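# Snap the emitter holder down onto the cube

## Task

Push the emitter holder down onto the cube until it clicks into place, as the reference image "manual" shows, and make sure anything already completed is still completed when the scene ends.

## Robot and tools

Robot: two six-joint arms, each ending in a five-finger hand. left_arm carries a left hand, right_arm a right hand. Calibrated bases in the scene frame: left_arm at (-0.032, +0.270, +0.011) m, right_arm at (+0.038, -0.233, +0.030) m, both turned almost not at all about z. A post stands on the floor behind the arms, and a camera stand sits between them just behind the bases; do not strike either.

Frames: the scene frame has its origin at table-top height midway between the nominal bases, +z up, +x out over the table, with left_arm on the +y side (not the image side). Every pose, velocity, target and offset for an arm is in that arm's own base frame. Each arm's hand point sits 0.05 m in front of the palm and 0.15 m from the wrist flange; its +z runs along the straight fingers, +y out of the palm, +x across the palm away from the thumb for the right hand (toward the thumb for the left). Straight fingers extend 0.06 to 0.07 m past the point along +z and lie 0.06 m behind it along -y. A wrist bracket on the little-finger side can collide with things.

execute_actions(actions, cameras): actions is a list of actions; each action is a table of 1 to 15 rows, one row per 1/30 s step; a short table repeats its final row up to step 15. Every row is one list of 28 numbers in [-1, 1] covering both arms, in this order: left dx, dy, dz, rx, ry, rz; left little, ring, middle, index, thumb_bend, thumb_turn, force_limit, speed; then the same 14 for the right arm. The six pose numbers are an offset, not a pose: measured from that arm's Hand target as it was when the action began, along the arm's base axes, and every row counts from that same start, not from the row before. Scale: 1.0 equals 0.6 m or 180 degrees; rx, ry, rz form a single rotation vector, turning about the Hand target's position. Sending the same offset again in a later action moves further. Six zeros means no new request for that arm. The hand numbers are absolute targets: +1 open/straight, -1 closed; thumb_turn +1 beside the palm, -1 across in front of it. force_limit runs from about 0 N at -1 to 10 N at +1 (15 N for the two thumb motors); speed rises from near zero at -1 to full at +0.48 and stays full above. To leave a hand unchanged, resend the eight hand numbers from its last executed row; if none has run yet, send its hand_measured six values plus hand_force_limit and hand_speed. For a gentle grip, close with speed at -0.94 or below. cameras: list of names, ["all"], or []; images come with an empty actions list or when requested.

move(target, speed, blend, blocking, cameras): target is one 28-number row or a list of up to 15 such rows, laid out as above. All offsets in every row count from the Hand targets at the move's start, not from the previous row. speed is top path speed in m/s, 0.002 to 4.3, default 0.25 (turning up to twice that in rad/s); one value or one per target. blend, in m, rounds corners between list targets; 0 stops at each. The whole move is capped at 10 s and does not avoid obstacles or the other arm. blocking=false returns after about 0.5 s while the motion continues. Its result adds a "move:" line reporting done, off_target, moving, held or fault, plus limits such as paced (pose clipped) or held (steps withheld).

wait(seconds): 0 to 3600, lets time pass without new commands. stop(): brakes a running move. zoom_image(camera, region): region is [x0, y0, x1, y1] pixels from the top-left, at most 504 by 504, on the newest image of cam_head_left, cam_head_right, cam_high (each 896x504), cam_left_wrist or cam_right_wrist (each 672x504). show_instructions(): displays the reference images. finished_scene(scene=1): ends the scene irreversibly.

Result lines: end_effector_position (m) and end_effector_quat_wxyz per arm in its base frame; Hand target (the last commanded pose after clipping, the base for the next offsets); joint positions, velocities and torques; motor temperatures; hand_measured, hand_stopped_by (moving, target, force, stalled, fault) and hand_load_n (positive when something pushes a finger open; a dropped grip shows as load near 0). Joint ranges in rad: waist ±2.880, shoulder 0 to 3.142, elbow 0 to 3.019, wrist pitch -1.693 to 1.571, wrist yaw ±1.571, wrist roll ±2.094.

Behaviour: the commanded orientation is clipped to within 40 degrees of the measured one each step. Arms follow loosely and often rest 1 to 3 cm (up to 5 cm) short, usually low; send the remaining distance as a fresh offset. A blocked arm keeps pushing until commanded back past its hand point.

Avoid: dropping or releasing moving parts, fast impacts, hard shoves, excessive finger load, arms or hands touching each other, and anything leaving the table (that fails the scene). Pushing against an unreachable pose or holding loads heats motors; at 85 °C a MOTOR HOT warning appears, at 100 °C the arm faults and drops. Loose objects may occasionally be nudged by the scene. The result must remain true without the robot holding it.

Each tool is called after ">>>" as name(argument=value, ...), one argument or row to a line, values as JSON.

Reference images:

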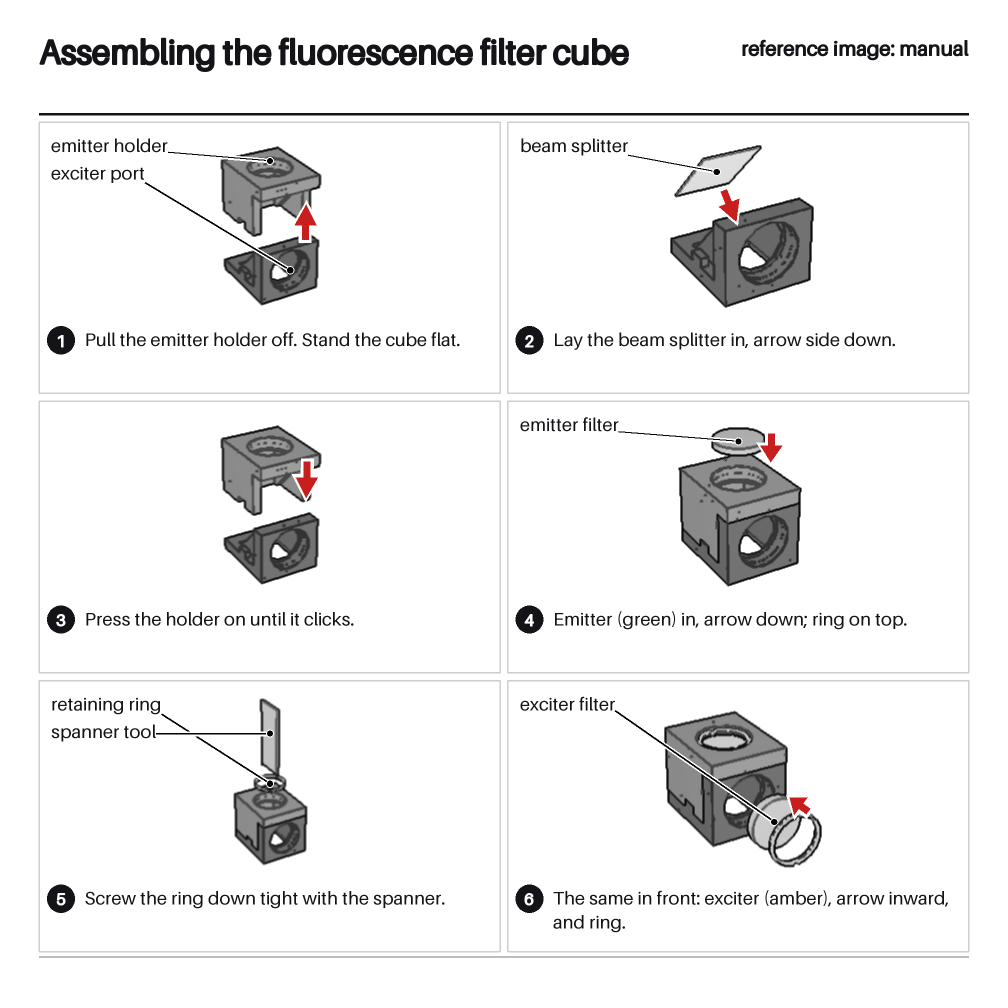

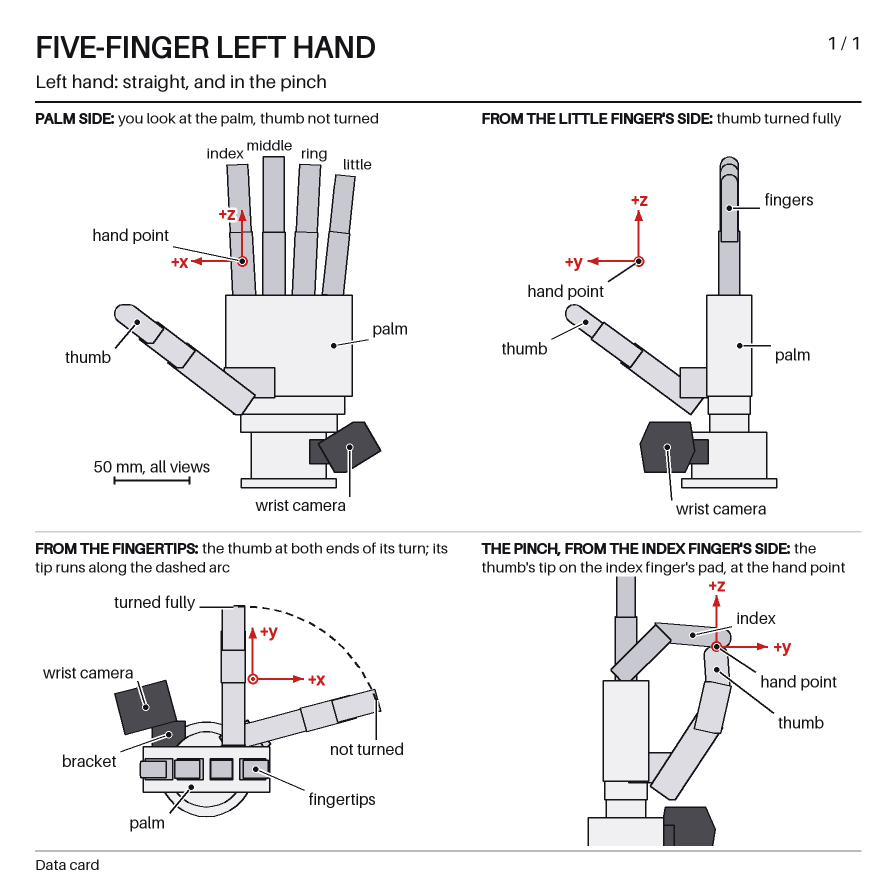

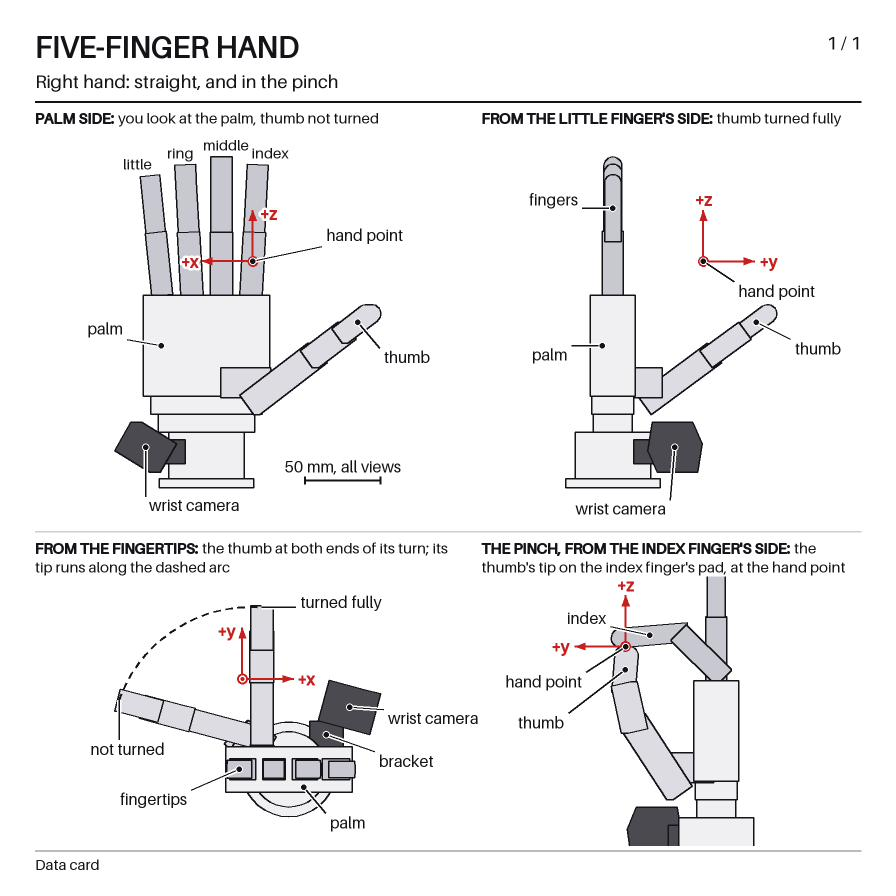

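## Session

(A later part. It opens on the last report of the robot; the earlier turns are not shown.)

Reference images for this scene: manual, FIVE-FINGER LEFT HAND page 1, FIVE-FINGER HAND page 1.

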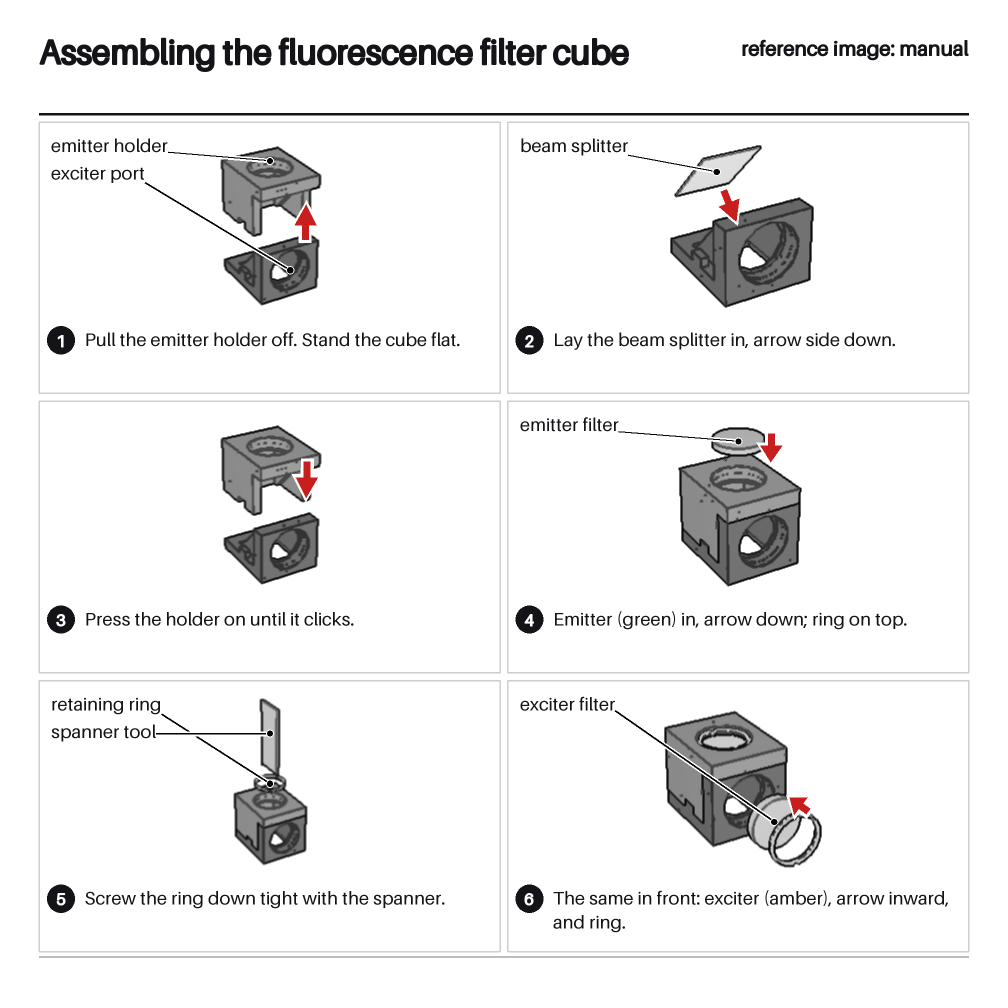

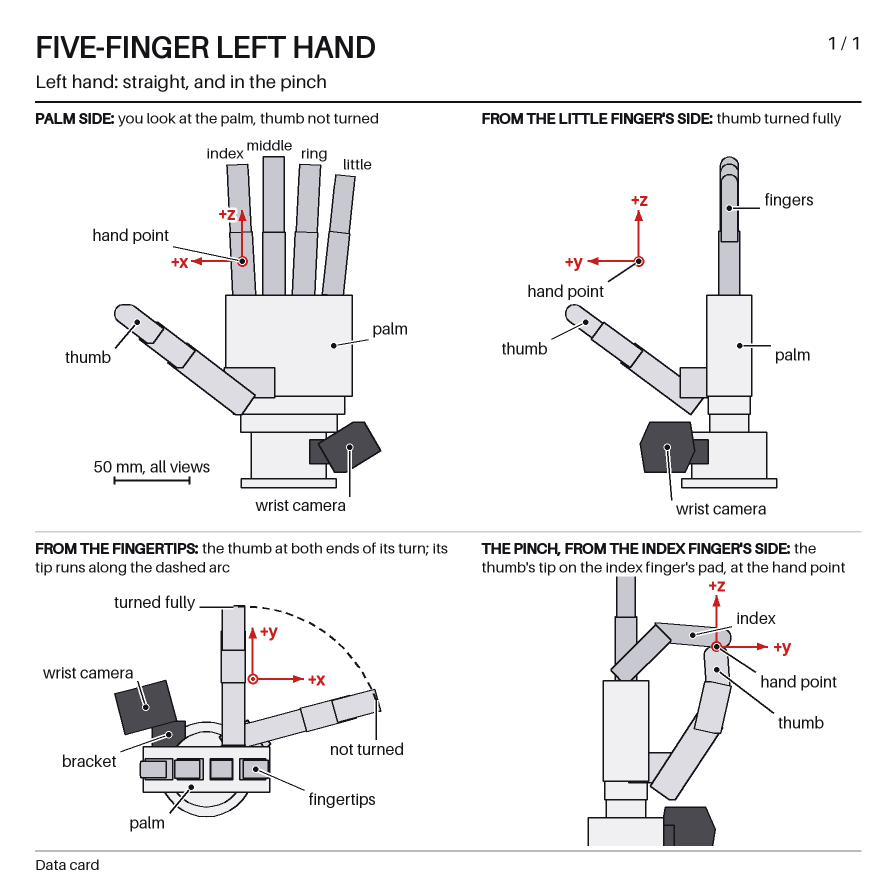

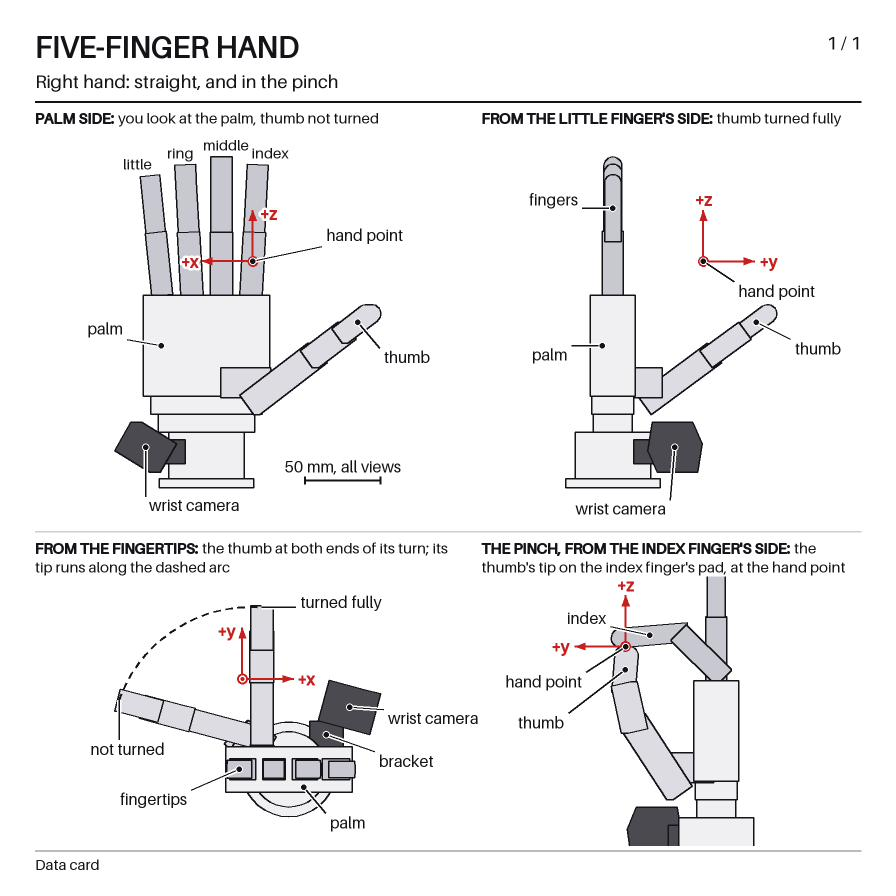

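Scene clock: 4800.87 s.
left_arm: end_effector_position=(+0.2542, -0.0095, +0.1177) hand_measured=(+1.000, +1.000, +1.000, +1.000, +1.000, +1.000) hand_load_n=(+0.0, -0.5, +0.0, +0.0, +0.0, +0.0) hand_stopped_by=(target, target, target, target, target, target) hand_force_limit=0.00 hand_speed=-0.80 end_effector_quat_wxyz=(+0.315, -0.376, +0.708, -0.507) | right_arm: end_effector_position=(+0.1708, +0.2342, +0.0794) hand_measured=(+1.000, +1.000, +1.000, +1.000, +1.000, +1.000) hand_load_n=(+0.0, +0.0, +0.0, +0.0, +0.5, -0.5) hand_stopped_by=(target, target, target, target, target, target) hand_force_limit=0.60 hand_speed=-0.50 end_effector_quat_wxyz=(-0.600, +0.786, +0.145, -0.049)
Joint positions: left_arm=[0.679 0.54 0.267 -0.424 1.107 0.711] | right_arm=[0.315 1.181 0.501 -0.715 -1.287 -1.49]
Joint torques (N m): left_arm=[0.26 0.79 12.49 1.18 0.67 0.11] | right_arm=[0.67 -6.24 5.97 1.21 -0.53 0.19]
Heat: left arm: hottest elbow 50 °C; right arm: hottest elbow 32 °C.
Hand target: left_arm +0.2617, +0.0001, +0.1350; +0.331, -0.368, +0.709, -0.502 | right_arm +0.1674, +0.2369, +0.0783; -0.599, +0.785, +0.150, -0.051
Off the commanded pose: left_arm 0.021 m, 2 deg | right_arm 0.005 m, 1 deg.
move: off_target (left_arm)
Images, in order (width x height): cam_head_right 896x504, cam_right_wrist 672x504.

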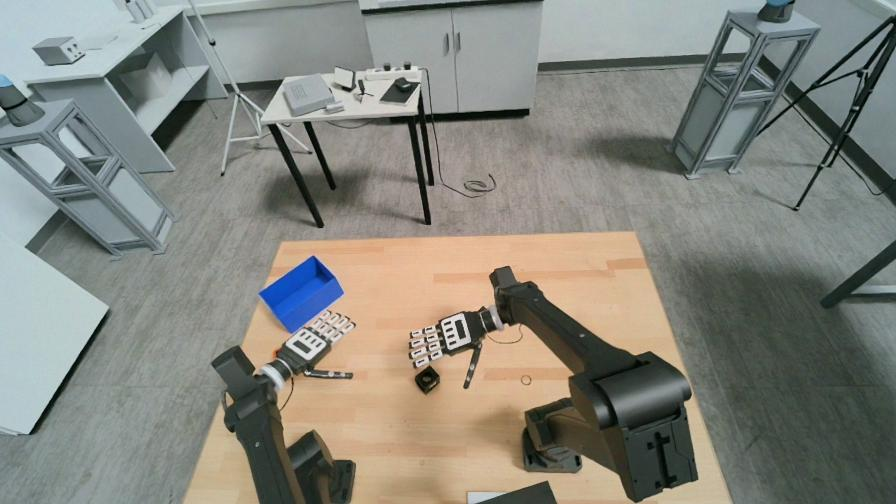

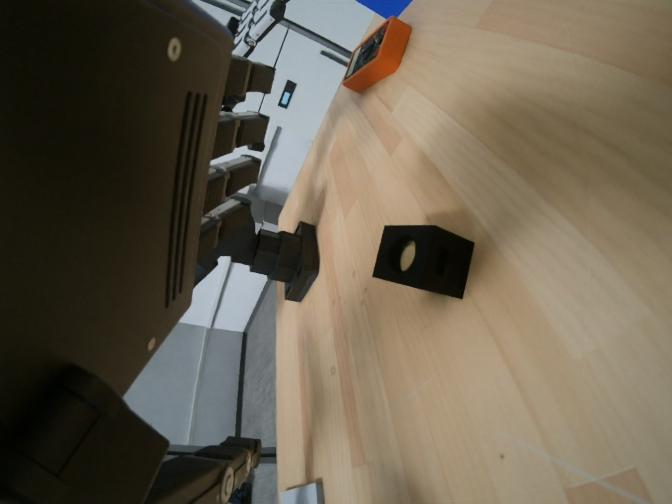

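>>> move(
  target=[
    [0,0,0,0,0,0,1,1,1,1,1,1,0,-0.8,0,-0.02,0.14,0,0,0,1,1,1,1,1,1,0.6,-0.5],
    [0,0,0,0,0,0,1,1,1,1,1,1,0,-0.8,0.06,-0.36,0.16,-0.4205,0.0169,-0.1729,1,1,1,1,1,1,0.6,-0.5],
  ],
  speed=[0.15,0.3],
  blend=[0.02,0],
)

>>> move(
  target=[
    [-0.0375,-0.431,0.03,-0.0669,-0.066,0.0491,1,1,1,1,1,1,0,-0.8,0,0,0,0,0,0,1,1,1,1,1,1,0.6,-0.5],
    [-0.0375,-0.431,-0.15,-0.0669,-0.066,0.0491,1,1,1,1,1,1,0,-0.8,0,0,0,0,0,0,1,1,1,1,1,1,0.6,-0.5],
  ],
  speed=[0.25,0.08],
  cameras=["cam_left_wrist","cam_head_left"],
)

Scene clock: 4842.67 s.
left_arm: end_effector_position=(+0.2542, -0.0095, +0.1177) hand_measured=(+1.000, +1.000, +1.000, +1.000, +1.000, +1.000) hand_load_n=(+0.0, +0.0, +0.0, +0.0, +0.0, +0.0) hand_stopped_by=(target, target, target, target, target, target) hand_force_limit=0.00 hand_speed=-0.80 end_effector_quat_wxyz=(+0.315, -0.376, +0.708, -0.507) | right_arm: end_effector_position=(+0.1876, +0.0133, +0.1560) hand_measured=(+1.000, +1.000, +1.000, +1.000, +1.000, +1.000) hand_load_n=(+0.0, +0.0, +0.0, +0.0, +0.0, +0.0) hand_stopped_by=(target, target, target, target, target, target) hand_force_limit=0.60 hand_speed=-0.50 end_effector_quat_wxyz=(+0.013, +0.991, -0.131, -0.020)
Joint positions: left_arm=[0.679 0.54 0.267 -0.424 1.107 0.711] | right_arm=[0.275 1.009 0.835 -1.443 0.009 -1.034]
Joint torques (N m): left_arm=[0.21 0.91 12.55 1.13 0.68 0.08] | right_arm=[0.67 -4.66 11.82 0.16 0.26 0.19]
Motor temperatures (°C): left_arm=[26 23 46 26 25 24] | right_arm=[26 25 32 24 26 25]
Heat: left arm: hottest elbow 46 °C; right arm: hottest elbow 32 °C.
Hand target: left_arm +0.2617, +0.0001, +0.1350; +0.331, -0.368, +0.709, -0.502 | right_arm +0.2033, +0.0209, +0.1743; +0.007, +0.992, -0.127, +0.000
Off the commanded pose: left_arm 0.021 m, 2 deg | right_arm 0.025 m, 2 deg.
move: off_target (right_arm)

Scene clock: 4847.50 s.
left_arm: end_effector_position=(+0.2404, -0.2588, +0.0462) hand_measured=(+1.000, +1.000, +1.000, +1.000, +1.000, +1.000) hand_load_n=(+0.0, +0.0, +0.0, +0.0, +0.0, -0.5) hand_stopped_by=(target, target, target, target, target, target) hand_force_limit=0.00 hand_speed=-0.80 end_effector_quat_wxyz=(+0.395, -0.408, +0.596, -0.567) | right_arm: end_effector_position=(+0.1875, +0.0132, +0.1561) hand_measured=(+1.000, +1.000, +1.000, +1.000, +1.000, +1.000) hand_load_n=(+0.0, +0.0, +0.0, +0.0, +0.0, +0.0) hand_stopped_by=(target, target, target, target, target, target) hand_force_limit=0.60 hand_speed=-0.50 end_effector_quat_wxyz=(+0.014, +0.991, -0.131, -0.020)
Joint positions: left_arm=[-1.151 1.66 0.039 1.558 -0.788 -0.036] | right_arm=[0.275 1.009 0.835 -1.443 0.009 -1.033]
Joint torques (N m): left_arm=[-1.03 -5.07 1.11 2.59 -0.06 -0.06] | right_arm=[0.73 -4.72 11.82 0.16 0.26 0.19]
Heat: left arm: hottest elbow 46 °C; right arm: hottest elbow 33 °C.
Hand target: left_arm +0.2391, -0.2585, +0.0450; +0.400, -0.400, +0.585, -0.582 | right_arm +0.2033, +0.0208, +0.1743; +0.007, +0.992, -0.127, +0.000
Off the commanded pose: left_arm 0.002 m, 2 deg | right_arm 0.025 m, 2 deg.
joint sent to its limit (left arm) — joint 4 (wrist pitch), upper limit. The joint targets still meet the commanded pose.
move: done
Images, in order (width x height): cam_head_left 896x504, cam_left_wrist 672x504.

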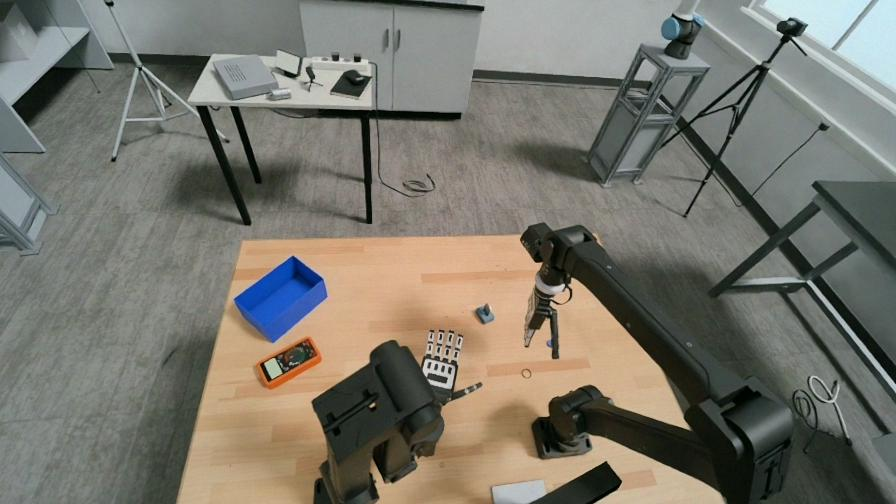

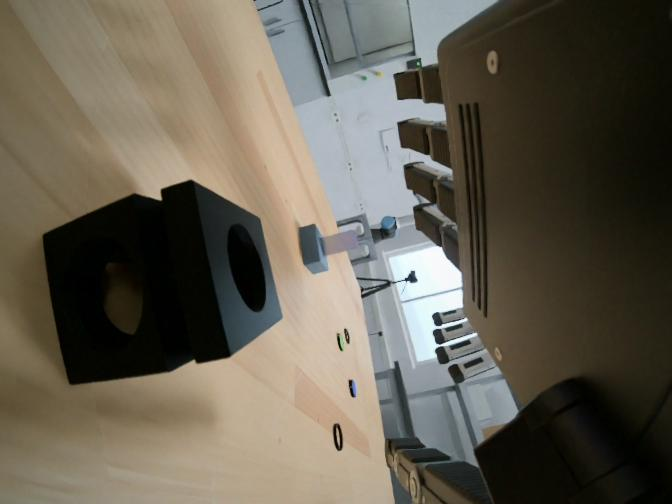

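>>> zoom_image(
  camera="cam_left_wrist",
  region=[120, 175, 220, 275],
)

>>> zoom_image(
  camera="cam_left_wrist",
  region=[35, 180, 235, 390],
)

>>> zoom_image(
  camera="cam_left_wrist",
  region=[130, 290, 230, 390],
)

Scaled by 5.040 from the camera's image (finer frame: 960x720).

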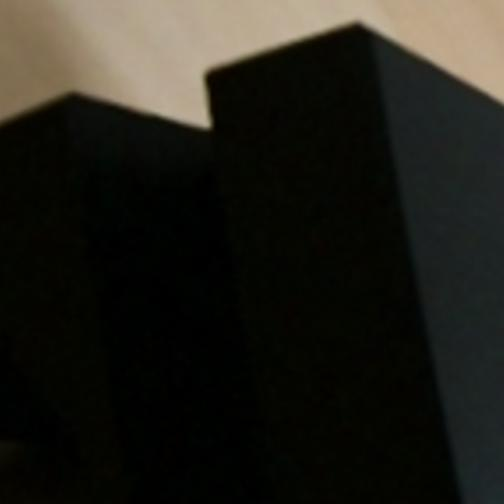

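Scaled by 2.400 from the camera's image (finer frame: 960x720).

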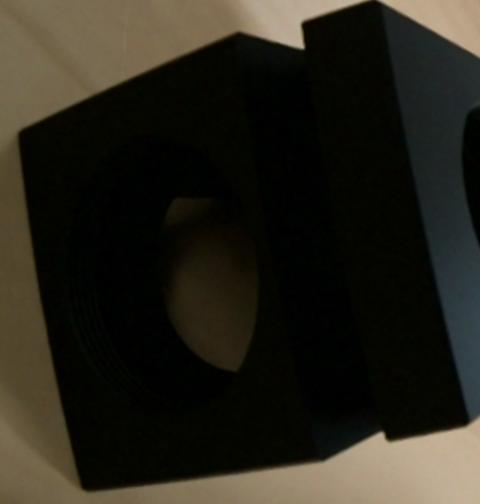

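Scaled by 5.040 from the camera's image (finer frame: 960x720).

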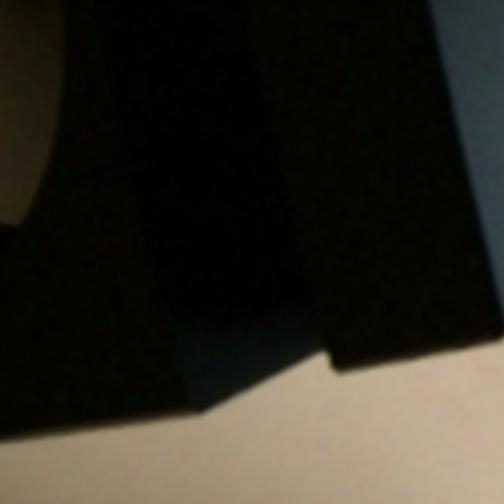

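>>> move(
  target=[
    [0,0,0.12,0,0,0,1,1,1,1,1,1,0,-0.8,0,0,0,0,0,0,-1,-1,-1,-1,1,1,0.6,-0.5],
    [0.0375,0.33,0.15,0.0669,0.066,-0.0491,1,1,1,1,1,1,0,-0.8,0,0,0,0,0,0,-1,-1,-1,-1,1,1,0.6,-0.5],
  ],
  speed=[0.15,0.25],
  blend=[0.02,0],
)

Scene clock: 4880.67 s.
left_arm: end_effector_position=(+0.2363, -0.2472, +0.1071) hand_measured=(+1.000, +1.000, +1.000, +1.000, +1.000, +1.000) hand_load_n=(+0.0, +0.0, +0.0, -0.5, +0.0, -0.5) hand_stopped_by=(target, target, target, target, target, target) hand_force_limit=0.00 hand_speed=-0.80 end_effector_quat_wxyz=(+0.398, -0.389, +0.602, -0.572) | right_arm: end_effector_position=(+0.1875, +0.0133, +0.1561) hand_measured=(-1.000, -1.000, -1.000, -1.000, +1.000, +1.000) hand_load_n=(+0.0, +0.0, +0.0, +0.0, -0.5, +0.0) hand_stopped_by=(target, target, target, target, target, target) hand_force_limit=0.60 hand_speed=-0.50 end_effector_quat_wxyz=(+0.014, +0.991, -0.131, -0.020)
Joint positions: left_arm=[-1.13 0.933 0.035 0.862 -0.741 0.009] | right_arm=[0.275 1.009 0.835 -1.443 0.009 -1.032]
Joint torques (N m): left_arm=[-1.73 -0.97 6.78 2.58 0.02 -0.02] | right_arm=[0.67 -4.72 11.81 0.16 0.26 0.18]
Motor temperatures (°C): left_arm=[26 24 42 27 24 24] | right_arm=[26 25 38 23 25 25]
Heat: left arm: hottest elbow 42 °C; right arm: hottest elbow 38 °C.
Hand target: left_arm +0.2340, -0.2505, +0.1083; +0.395, -0.387, +0.601, -0.577 (not the last commanded pose) | right_arm +0.2033, +0.0209, +0.1743; +0.007, +0.992, -0.128, +0.000
Off the commanded pose: left_arm 0.190 m, 17 deg | right_arm 0.025 m, 2 deg.
move: held (left_arm; a check stopped the path); path passed 1 of 2 targets; blend cut to 0 m at target 1; limits=held
pose unreachable (left arm): on one or more control steps of this call, first in action 0 (counted from 0), this arm could not follow its commanded pose, so it was not sent that pose on those steps. It may still have moved: this result reports where it is.
cause: moving toward the commanded pose would bring two parts of the arm too close to each other (joints 2 (shoulder) and 3 (elbow) lie between them).

>>> move(
  target=[
    [0.0,0.05,0.12,0,0,0,1,1,1,1,1,1,0,-0.8,0,0,0,0,0,0,-1,-1,-1,-1,1,1,0.6,-0.5],
    [0.046,0.3175,0.12,0.0582,0.064,-0.039,1,1,1,1,1,1,0,-0.8,0,0,0,0,0,0,-1,-1,-1,-1,1,1,0.6,-0.5],
    [0.046,0.3175,0.0445,0.0582,0.064,-0.039,1,1,1,1,1,1,0,-0.8,0,0,0,0,0,0,-1,-1,-1,-1,1,1,0.6,-0.5],
  ],
  speed=0.2,
  blend=[0.02,0.02,0],
  cameras=["cam_left_wrist"],
)

Scene clock: 4888.97 s.
left_arm: end_effector_position=(+0.2516, -0.0663, +0.1151) hand_measured=(+1.000, +1.000, +1.000, +1.000, +1.000, +1.000) hand_load_n=(+0.0, +0.0, -0.5, +0.0, +0.0, +0.0) hand_stopped_by=(target, target, target, target, target, target) hand_force_limit=0.00 hand_speed=-0.80 end_effector_quat_wxyz=(+0.308, -0.381, +0.713, -0.502) | right_arm: end_effector_position=(+0.1875, +0.0133, +0.1561) hand_measured=(-1.000, -1.000, -1.000, -1.000, +1.000, +1.000) hand_load_n=(+0.0, +0.0, +0.0, +0.0, +0.0, +0.0) hand_stopped_by=(target, target, target, target, target, target) hand_force_limit=0.60 hand_speed=-0.50 end_effector_quat_wxyz=(+0.014, +0.991, -0.131, -0.020)
Joint positions: left_arm=[0.327 0.317 0.194 -0.334 0.802 0.401] | right_arm=[0.275 1.009 0.835 -1.443 0.009 -1.032]
Joint torques (N m): left_arm=[0.09 2.14 12.59 2.44 0.44 0.09] | right_arm=[0.62 -4.72 11.85 0.16 0.27 0.18]
Heat: left arm: hottest elbow 42 °C; right arm: hottest elbow 38 °C.
Hand target: left_arm +0.2616, -0.0600, +0.1351; +0.331, -0.367, +0.710, -0.501 | right_arm +0.2033, +0.0209, +0.1743; +0.007, +0.992, -0.128, +0.000
Off the commanded pose: left_arm 0.023 m, 3 deg | right_arm 0.025 m, 2 deg.
move: off_target (left_arm)

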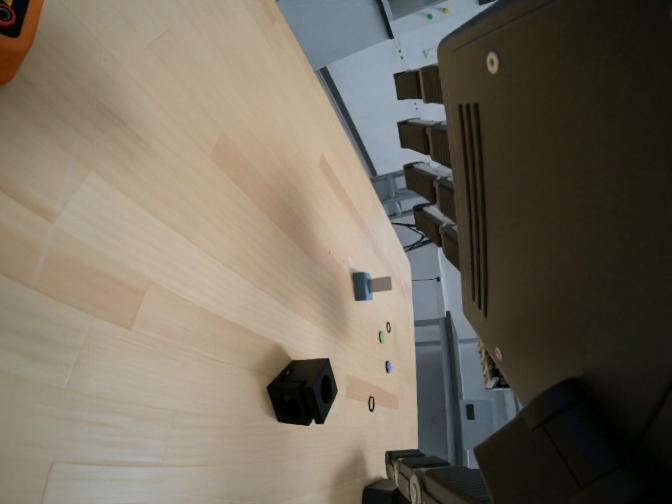

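>>> zoom_image(
  camera="cam_left_wrist",
  region=[260, 350, 340, 430],
)

Scaled by 6.300 from the camera's image (finer frame: 960x720).

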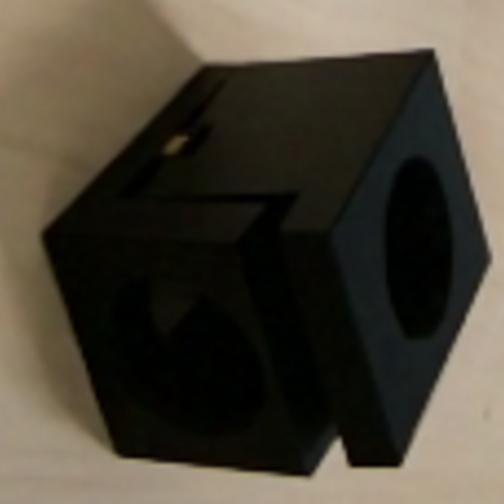

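>>> zoom_image(
  camera="cam_left_wrist",
  region=[274, 358, 304, 388],
)

Scaled by 16.800 from the camera's image (finer frame: 960x720).

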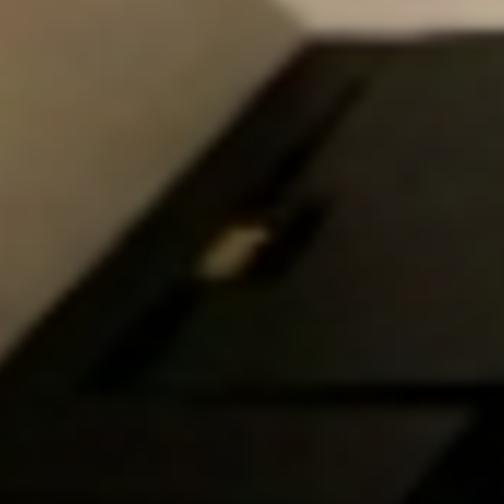

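>>> move(
  target=[
    [0,0,0,0,0,0,1,1,1,1,1,1,0,-0.8,-0.155,0.4,-0.11,0,0,0,-1,-1,-1,-1,1,1,0.6,-0.5],
    [0,0,0,0,0,0,1,1,1,1,1,1,0,-0.8,-0.155,0.4,-0.262,0,0,0,-1,-1,-1,-1,1,1,0.6,-0.5],
  ],
  speed=[0.2,0.06],
  cameras=["cam_left_wrist","cam_right_wrist"],
)

>>> zoom_image(
  camera="cam_left_wrist",
  region=[250, 330, 350, 430],
)

Scene clock: 4956.17 s.
left_arm: end_effector_position=(+0.2516, -0.0662, +0.1151) hand_measured=(+1.000, +1.000, +1.000, +1.000, +1.000, +1.000) hand_load_n=(+0.0, +0.0, +0.0, +0.0, +0.0, +0.0) hand_stopped_by=(target, target, target, target, target, target) hand_force_limit=0.00 hand_speed=-0.80 end_effector_quat_wxyz=(+0.309, -0.380, +0.713, -0.502) | right_arm: end_effector_position=(+0.1135, +0.2585, +0.0200) hand_measured=(-1.000, -1.000, -1.000, -1.000, +1.000, +1.000) hand_load_n=(+0.0, +0.0, +0.0, +0.0, +0.0, +0.0) hand_stopped_by=(target, target, target, target, target, target) hand_force_limit=0.60 hand_speed=-0.50 end_effector_quat_wxyz=(+0.008, +0.991, -0.130, -0.001)
Joint positions: left_arm=[0.327 0.317 0.194 -0.334 0.803 0.401] | right_arm=[1.098 1.452 0.814 -0.948 0.002 -0.211]
Joint torques (N m): left_arm=[0.15 1.9 12.57 2.39 0.45 0.1] | right_arm=[0.5 -10.05 6 0.85 0.23 0.19]
Heat: left arm: hottest elbow 44 °C; right arm: hottest elbow 41 °C.
Hand target: left_arm +0.2616, -0.0599, +0.1351; +0.331, -0.367, +0.710, -0.501 | right_arm +0.1103, +0.2608, +0.0170; +0.007, +0.992, -0.127, +0.000
Off the commanded pose: left_arm 0.023 m, 3 deg | right_arm 0.005 m, 0 deg.
move: done

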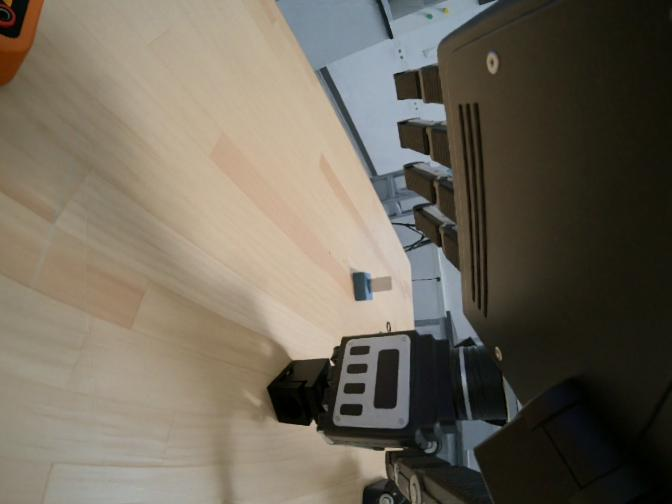

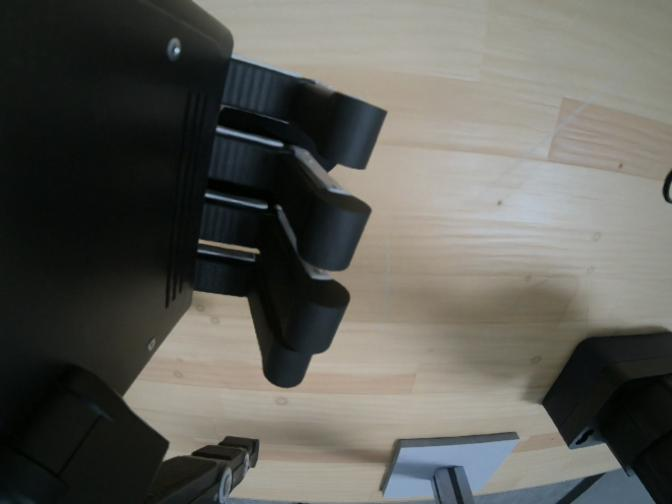

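Scaled by 5.040 from the camera's image (finer frame: 960x720).

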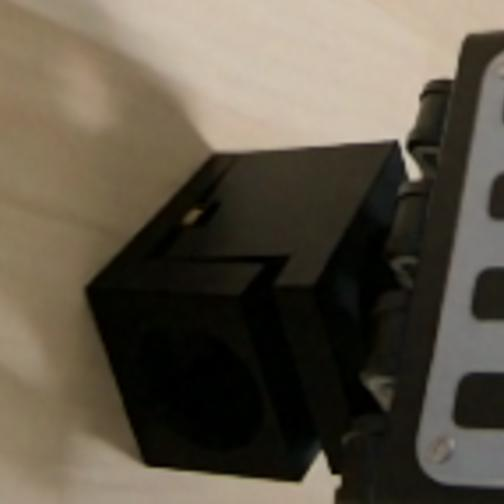

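>>> move(
  target=[
    [0,0,0,0,0,0,1,1,1,1,1,1,0,-0.8,-0.028,-0.048,-0.085,-0.02,0.015,0,-1,-1,-1,-1,1,1,0.6,-0.5],
  ],
  speed=0.05,
  cameras=["cam_left_wrist"],
)

>>> zoom_image(
  camera="cam_left_wrist",
  region=[264, 350, 314, 400],
)

Scene clock: 4965.17 s.
left_arm: end_effector_position=(+0.2516, -0.0662, +0.1151) hand_measured=(+1.000, +1.000, +1.000, +1.000, +1.000, +1.000) hand_load_n=(+0.0, +0.0, +0.0, +0.0, +0.0, -0.5) hand_stopped_by=(target, target, target, target, target, target) hand_force_limit=0.00 hand_speed=-0.80 end_effector_quat_wxyz=(+0.309, -0.380, +0.713, -0.502) | right_arm: end_effector_position=(+0.1107, +0.2567, +0.0138) hand_measured=(-1.000, -1.000, -1.000, -1.000, +1.000, +1.000) hand_load_n=(+0.0, +0.0, -0.5, +0.0, -0.5, +0.0) hand_stopped_by=(target, target, target, target, target, target) hand_force_limit=0.60 hand_speed=-0.50 end_effector_quat_wxyz=(-0.008, +0.991, -0.130, +0.000)
Joint positions: left_arm=[0.327 0.317 0.194 -0.334 0.803 0.401] | right_arm=[1.098 1.434 0.78 -0.904 -0.006 -0.211]
Joint torques (N m): left_arm=[0.21 2.26 12.56 2.47 0.43 0.09] | right_arm=[0.21 -2.37 1.21 2.3 0.06 0.15]
Heat: left arm: hottest elbow 45 °C; right arm: hottest elbow 40 °C.
Hand target: left_arm +0.2616, -0.0599, +0.1351; +0.331, -0.367, +0.710, -0.501 | right_arm +0.0935, +0.2319, -0.0340; +0.041, +0.991, -0.127, -0.019
Off the commanded pose: left_arm 0.023 m, 3 deg | right_arm 0.056 m, 6 deg.
move: off_target (right_arm)

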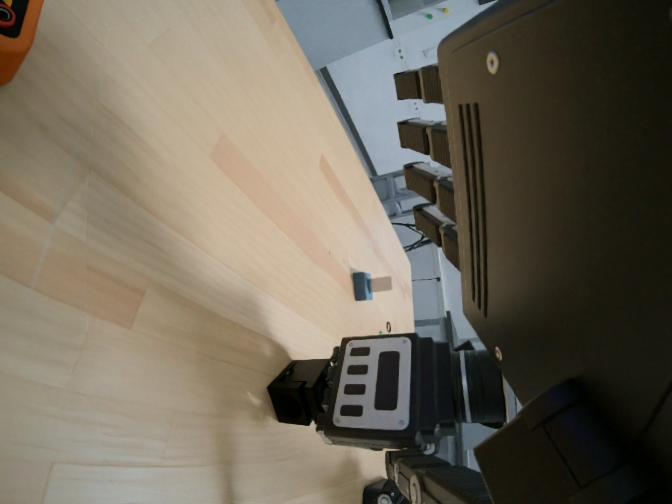

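Scaled by 10.080 from the camera's image (finer frame: 960x720).

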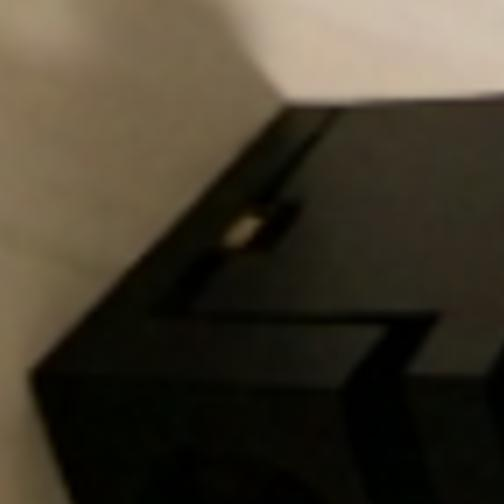

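>>> move(
  target=[
    [0,0,0,0,0,0,1,1,1,1,1,1,0,-0.8,-0.025,-0.043,-0.08,-0.02,0.015,0,-1,-1,-1,-1,1,1,0.6,-0.5],
  ],
  speed=0.05,
  cameras=["cam_left_wrist"],
)

>>> zoom_image(
  camera="cam_left_wrist",
  region=[264, 350, 314, 400],
)

>>> zoom_image(
  camera="cam_left_wrist",
  region=[285, 370, 345, 430],
)

Scene clock: 4970.57 s.
left_arm: end_effector_position=(+0.2516, -0.0662, +0.1151) hand_measured=(+1.000, +1.000, +1.000, +1.000, +1.000, +1.000) hand_load_n=(+0.0, +0.0, +0.0, +0.0, +0.0, +0.0) hand_stopped_by=(target, target, target, target, target, target) hand_force_limit=0.00 hand_speed=-0.80 end_effector_quat_wxyz=(+0.309, -0.380, +0.713, -0.502) | right_arm: end_effector_position=(+0.1089, +0.2541, +0.0108) hand_measured=(-1.000, -1.000, -1.000, -1.000, +1.000, +1.000) hand_load_n=(+0.0, +0.0, -1.0, +0.0, +0.0, +0.0) hand_stopped_by=(target, target, target, target, target, target) hand_force_limit=0.60 hand_speed=-0.50 end_effector_quat_wxyz=(-0.013, +0.992, -0.128, +0.000)
Joint positions: left_arm=[0.327 0.317 0.194 -0.334 0.803 0.401] | right_arm=[1.098 1.423 0.762 -0.884 -0.009 -0.215]
Joint torques (N m): left_arm=[0.21 2.2 12.64 2.44 0.45 0.08] | right_arm=[-0.32 3.25 -3 3.4 -0.28 0.14]
Heat: left arm: hottest elbow 45 °C; right arm: hottest elbow 39 °C.
Hand target: left_arm +0.2616, -0.0599, +0.1351; +0.331, -0.367, +0.710, -0.501 | right_arm +0.0786, +0.2063, -0.0820; +0.075, +0.988, -0.127, -0.038
Off the commanded pose: left_arm 0.023 m, 3 deg | right_arm 0.109 m, 11 deg.
move: off_target (right_arm)

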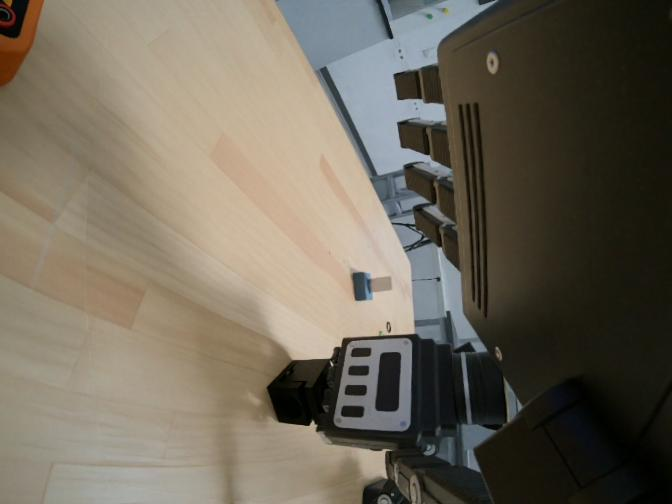

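Scaled by 10.080 from the camera's image (finer frame: 960x720).

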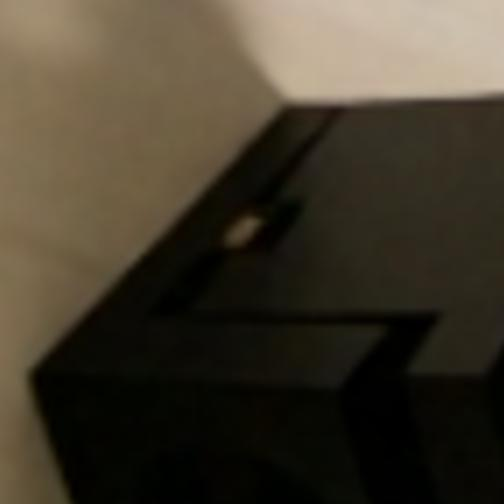

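Scaled by 8.400 from the camera's image (finer frame: 960x720).

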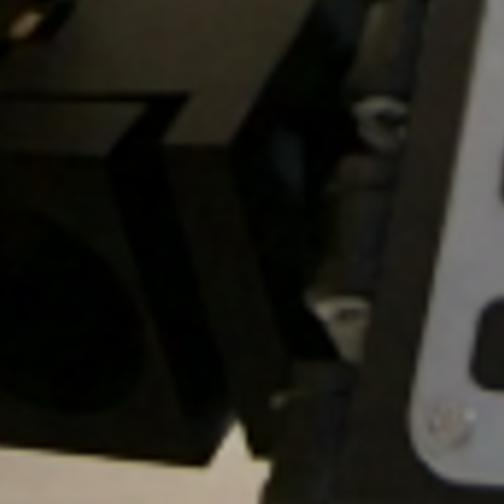

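>>> move(
  target=[
    [0,0,0,0,0,0,1,1,1,1,1,1,0,-0.8,0.0505,0.088,0.163,0.04,-0.03,0,-1,-1,-1,-1,1,1,0.6,-0.5],
    [0,0,0,0,0,0,1,1,1,1,1,1,0,-0.8,0.0505,0.09,0.26,0.04,-0.03,0,-1,-1,-1,-1,1,1,0.6,-0.5],
  ],
  speed=0.05,
  cameras=["cam_left_wrist","cam_right_wrist"],
)

>>> zoom_image(
  camera="cam_right_wrist",
  region=[150, 60, 400, 310],
)

Scene clock: 4984.83 s.
left_arm: end_effector_position=(+0.2516, -0.0662, +0.1151) hand_measured=(+1.000, +1.000, +1.000, +1.000, +1.000, +1.000) hand_load_n=(+0.0, +0.0, +0.0, +0.0, +0.0, -0.5) hand_stopped_by=(target, target, target, target, target, target) hand_force_limit=0.00 hand_speed=-0.80 end_effector_quat_wxyz=(+0.309, -0.380, +0.713, -0.502) | right_arm: end_effector_position=(+0.1027, +0.2399, +0.0567) hand_measured=(-1.000, -1.000, -1.000, -1.000, +1.000, +1.000) hand_load_n=(+0.0, +0.0, +0.5, +0.0, +0.0, +0.0) hand_stopped_by=(target, target, target, target, target, target) hand_force_limit=0.60 hand_speed=-0.50 end_effector_quat_wxyz=(+0.032, +0.991, -0.131, -0.010)
Joint positions: left_arm=[0.327 0.317 0.194 -0.334 0.803 0.401] | right_arm=[1.102 1.376 0.839 -1.101 0.002 -0.206]
Joint torques (N m): left_arm=[0.15 2.32 12.56 2.47 0.43 0.09] | right_arm=[0.44 -11.11 10.17 0.14 0.21 0.17]
Heat: left arm: hottest elbow 45 °C; right arm: hottest elbow 37 °C.
Hand target: left_arm +0.2616, -0.0599, +0.1351; +0.331, -0.367, +0.710, -0.501 | right_arm +0.1089, +0.2604, +0.0740; +0.007, +0.992, -0.127, +0.000
Off the commanded pose: left_arm 0.023 m, 3 deg | right_arm 0.028 m, 3 deg.
move: off_target (right_arm)

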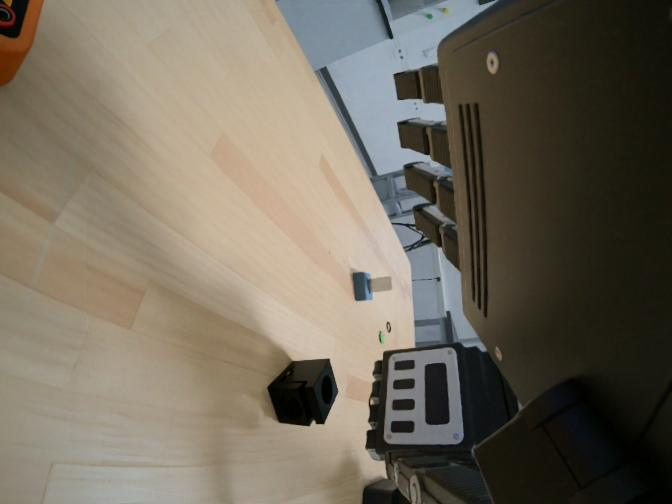

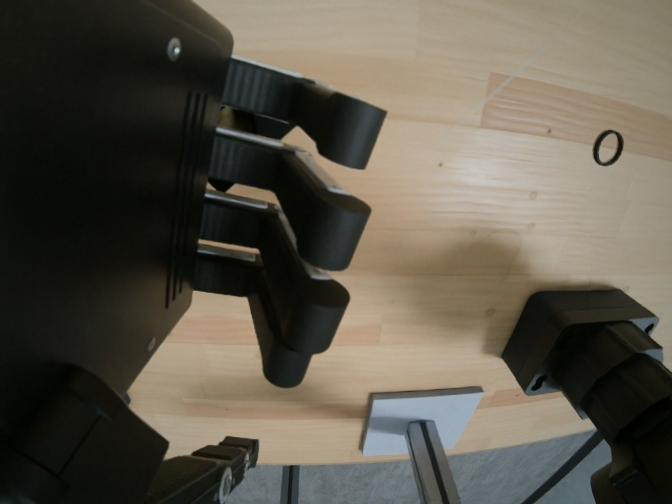

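Scaled by 2.016 from the camera's image (finer frame: 960x720).

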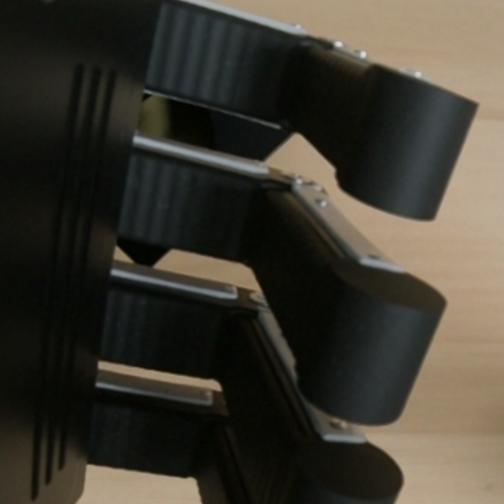

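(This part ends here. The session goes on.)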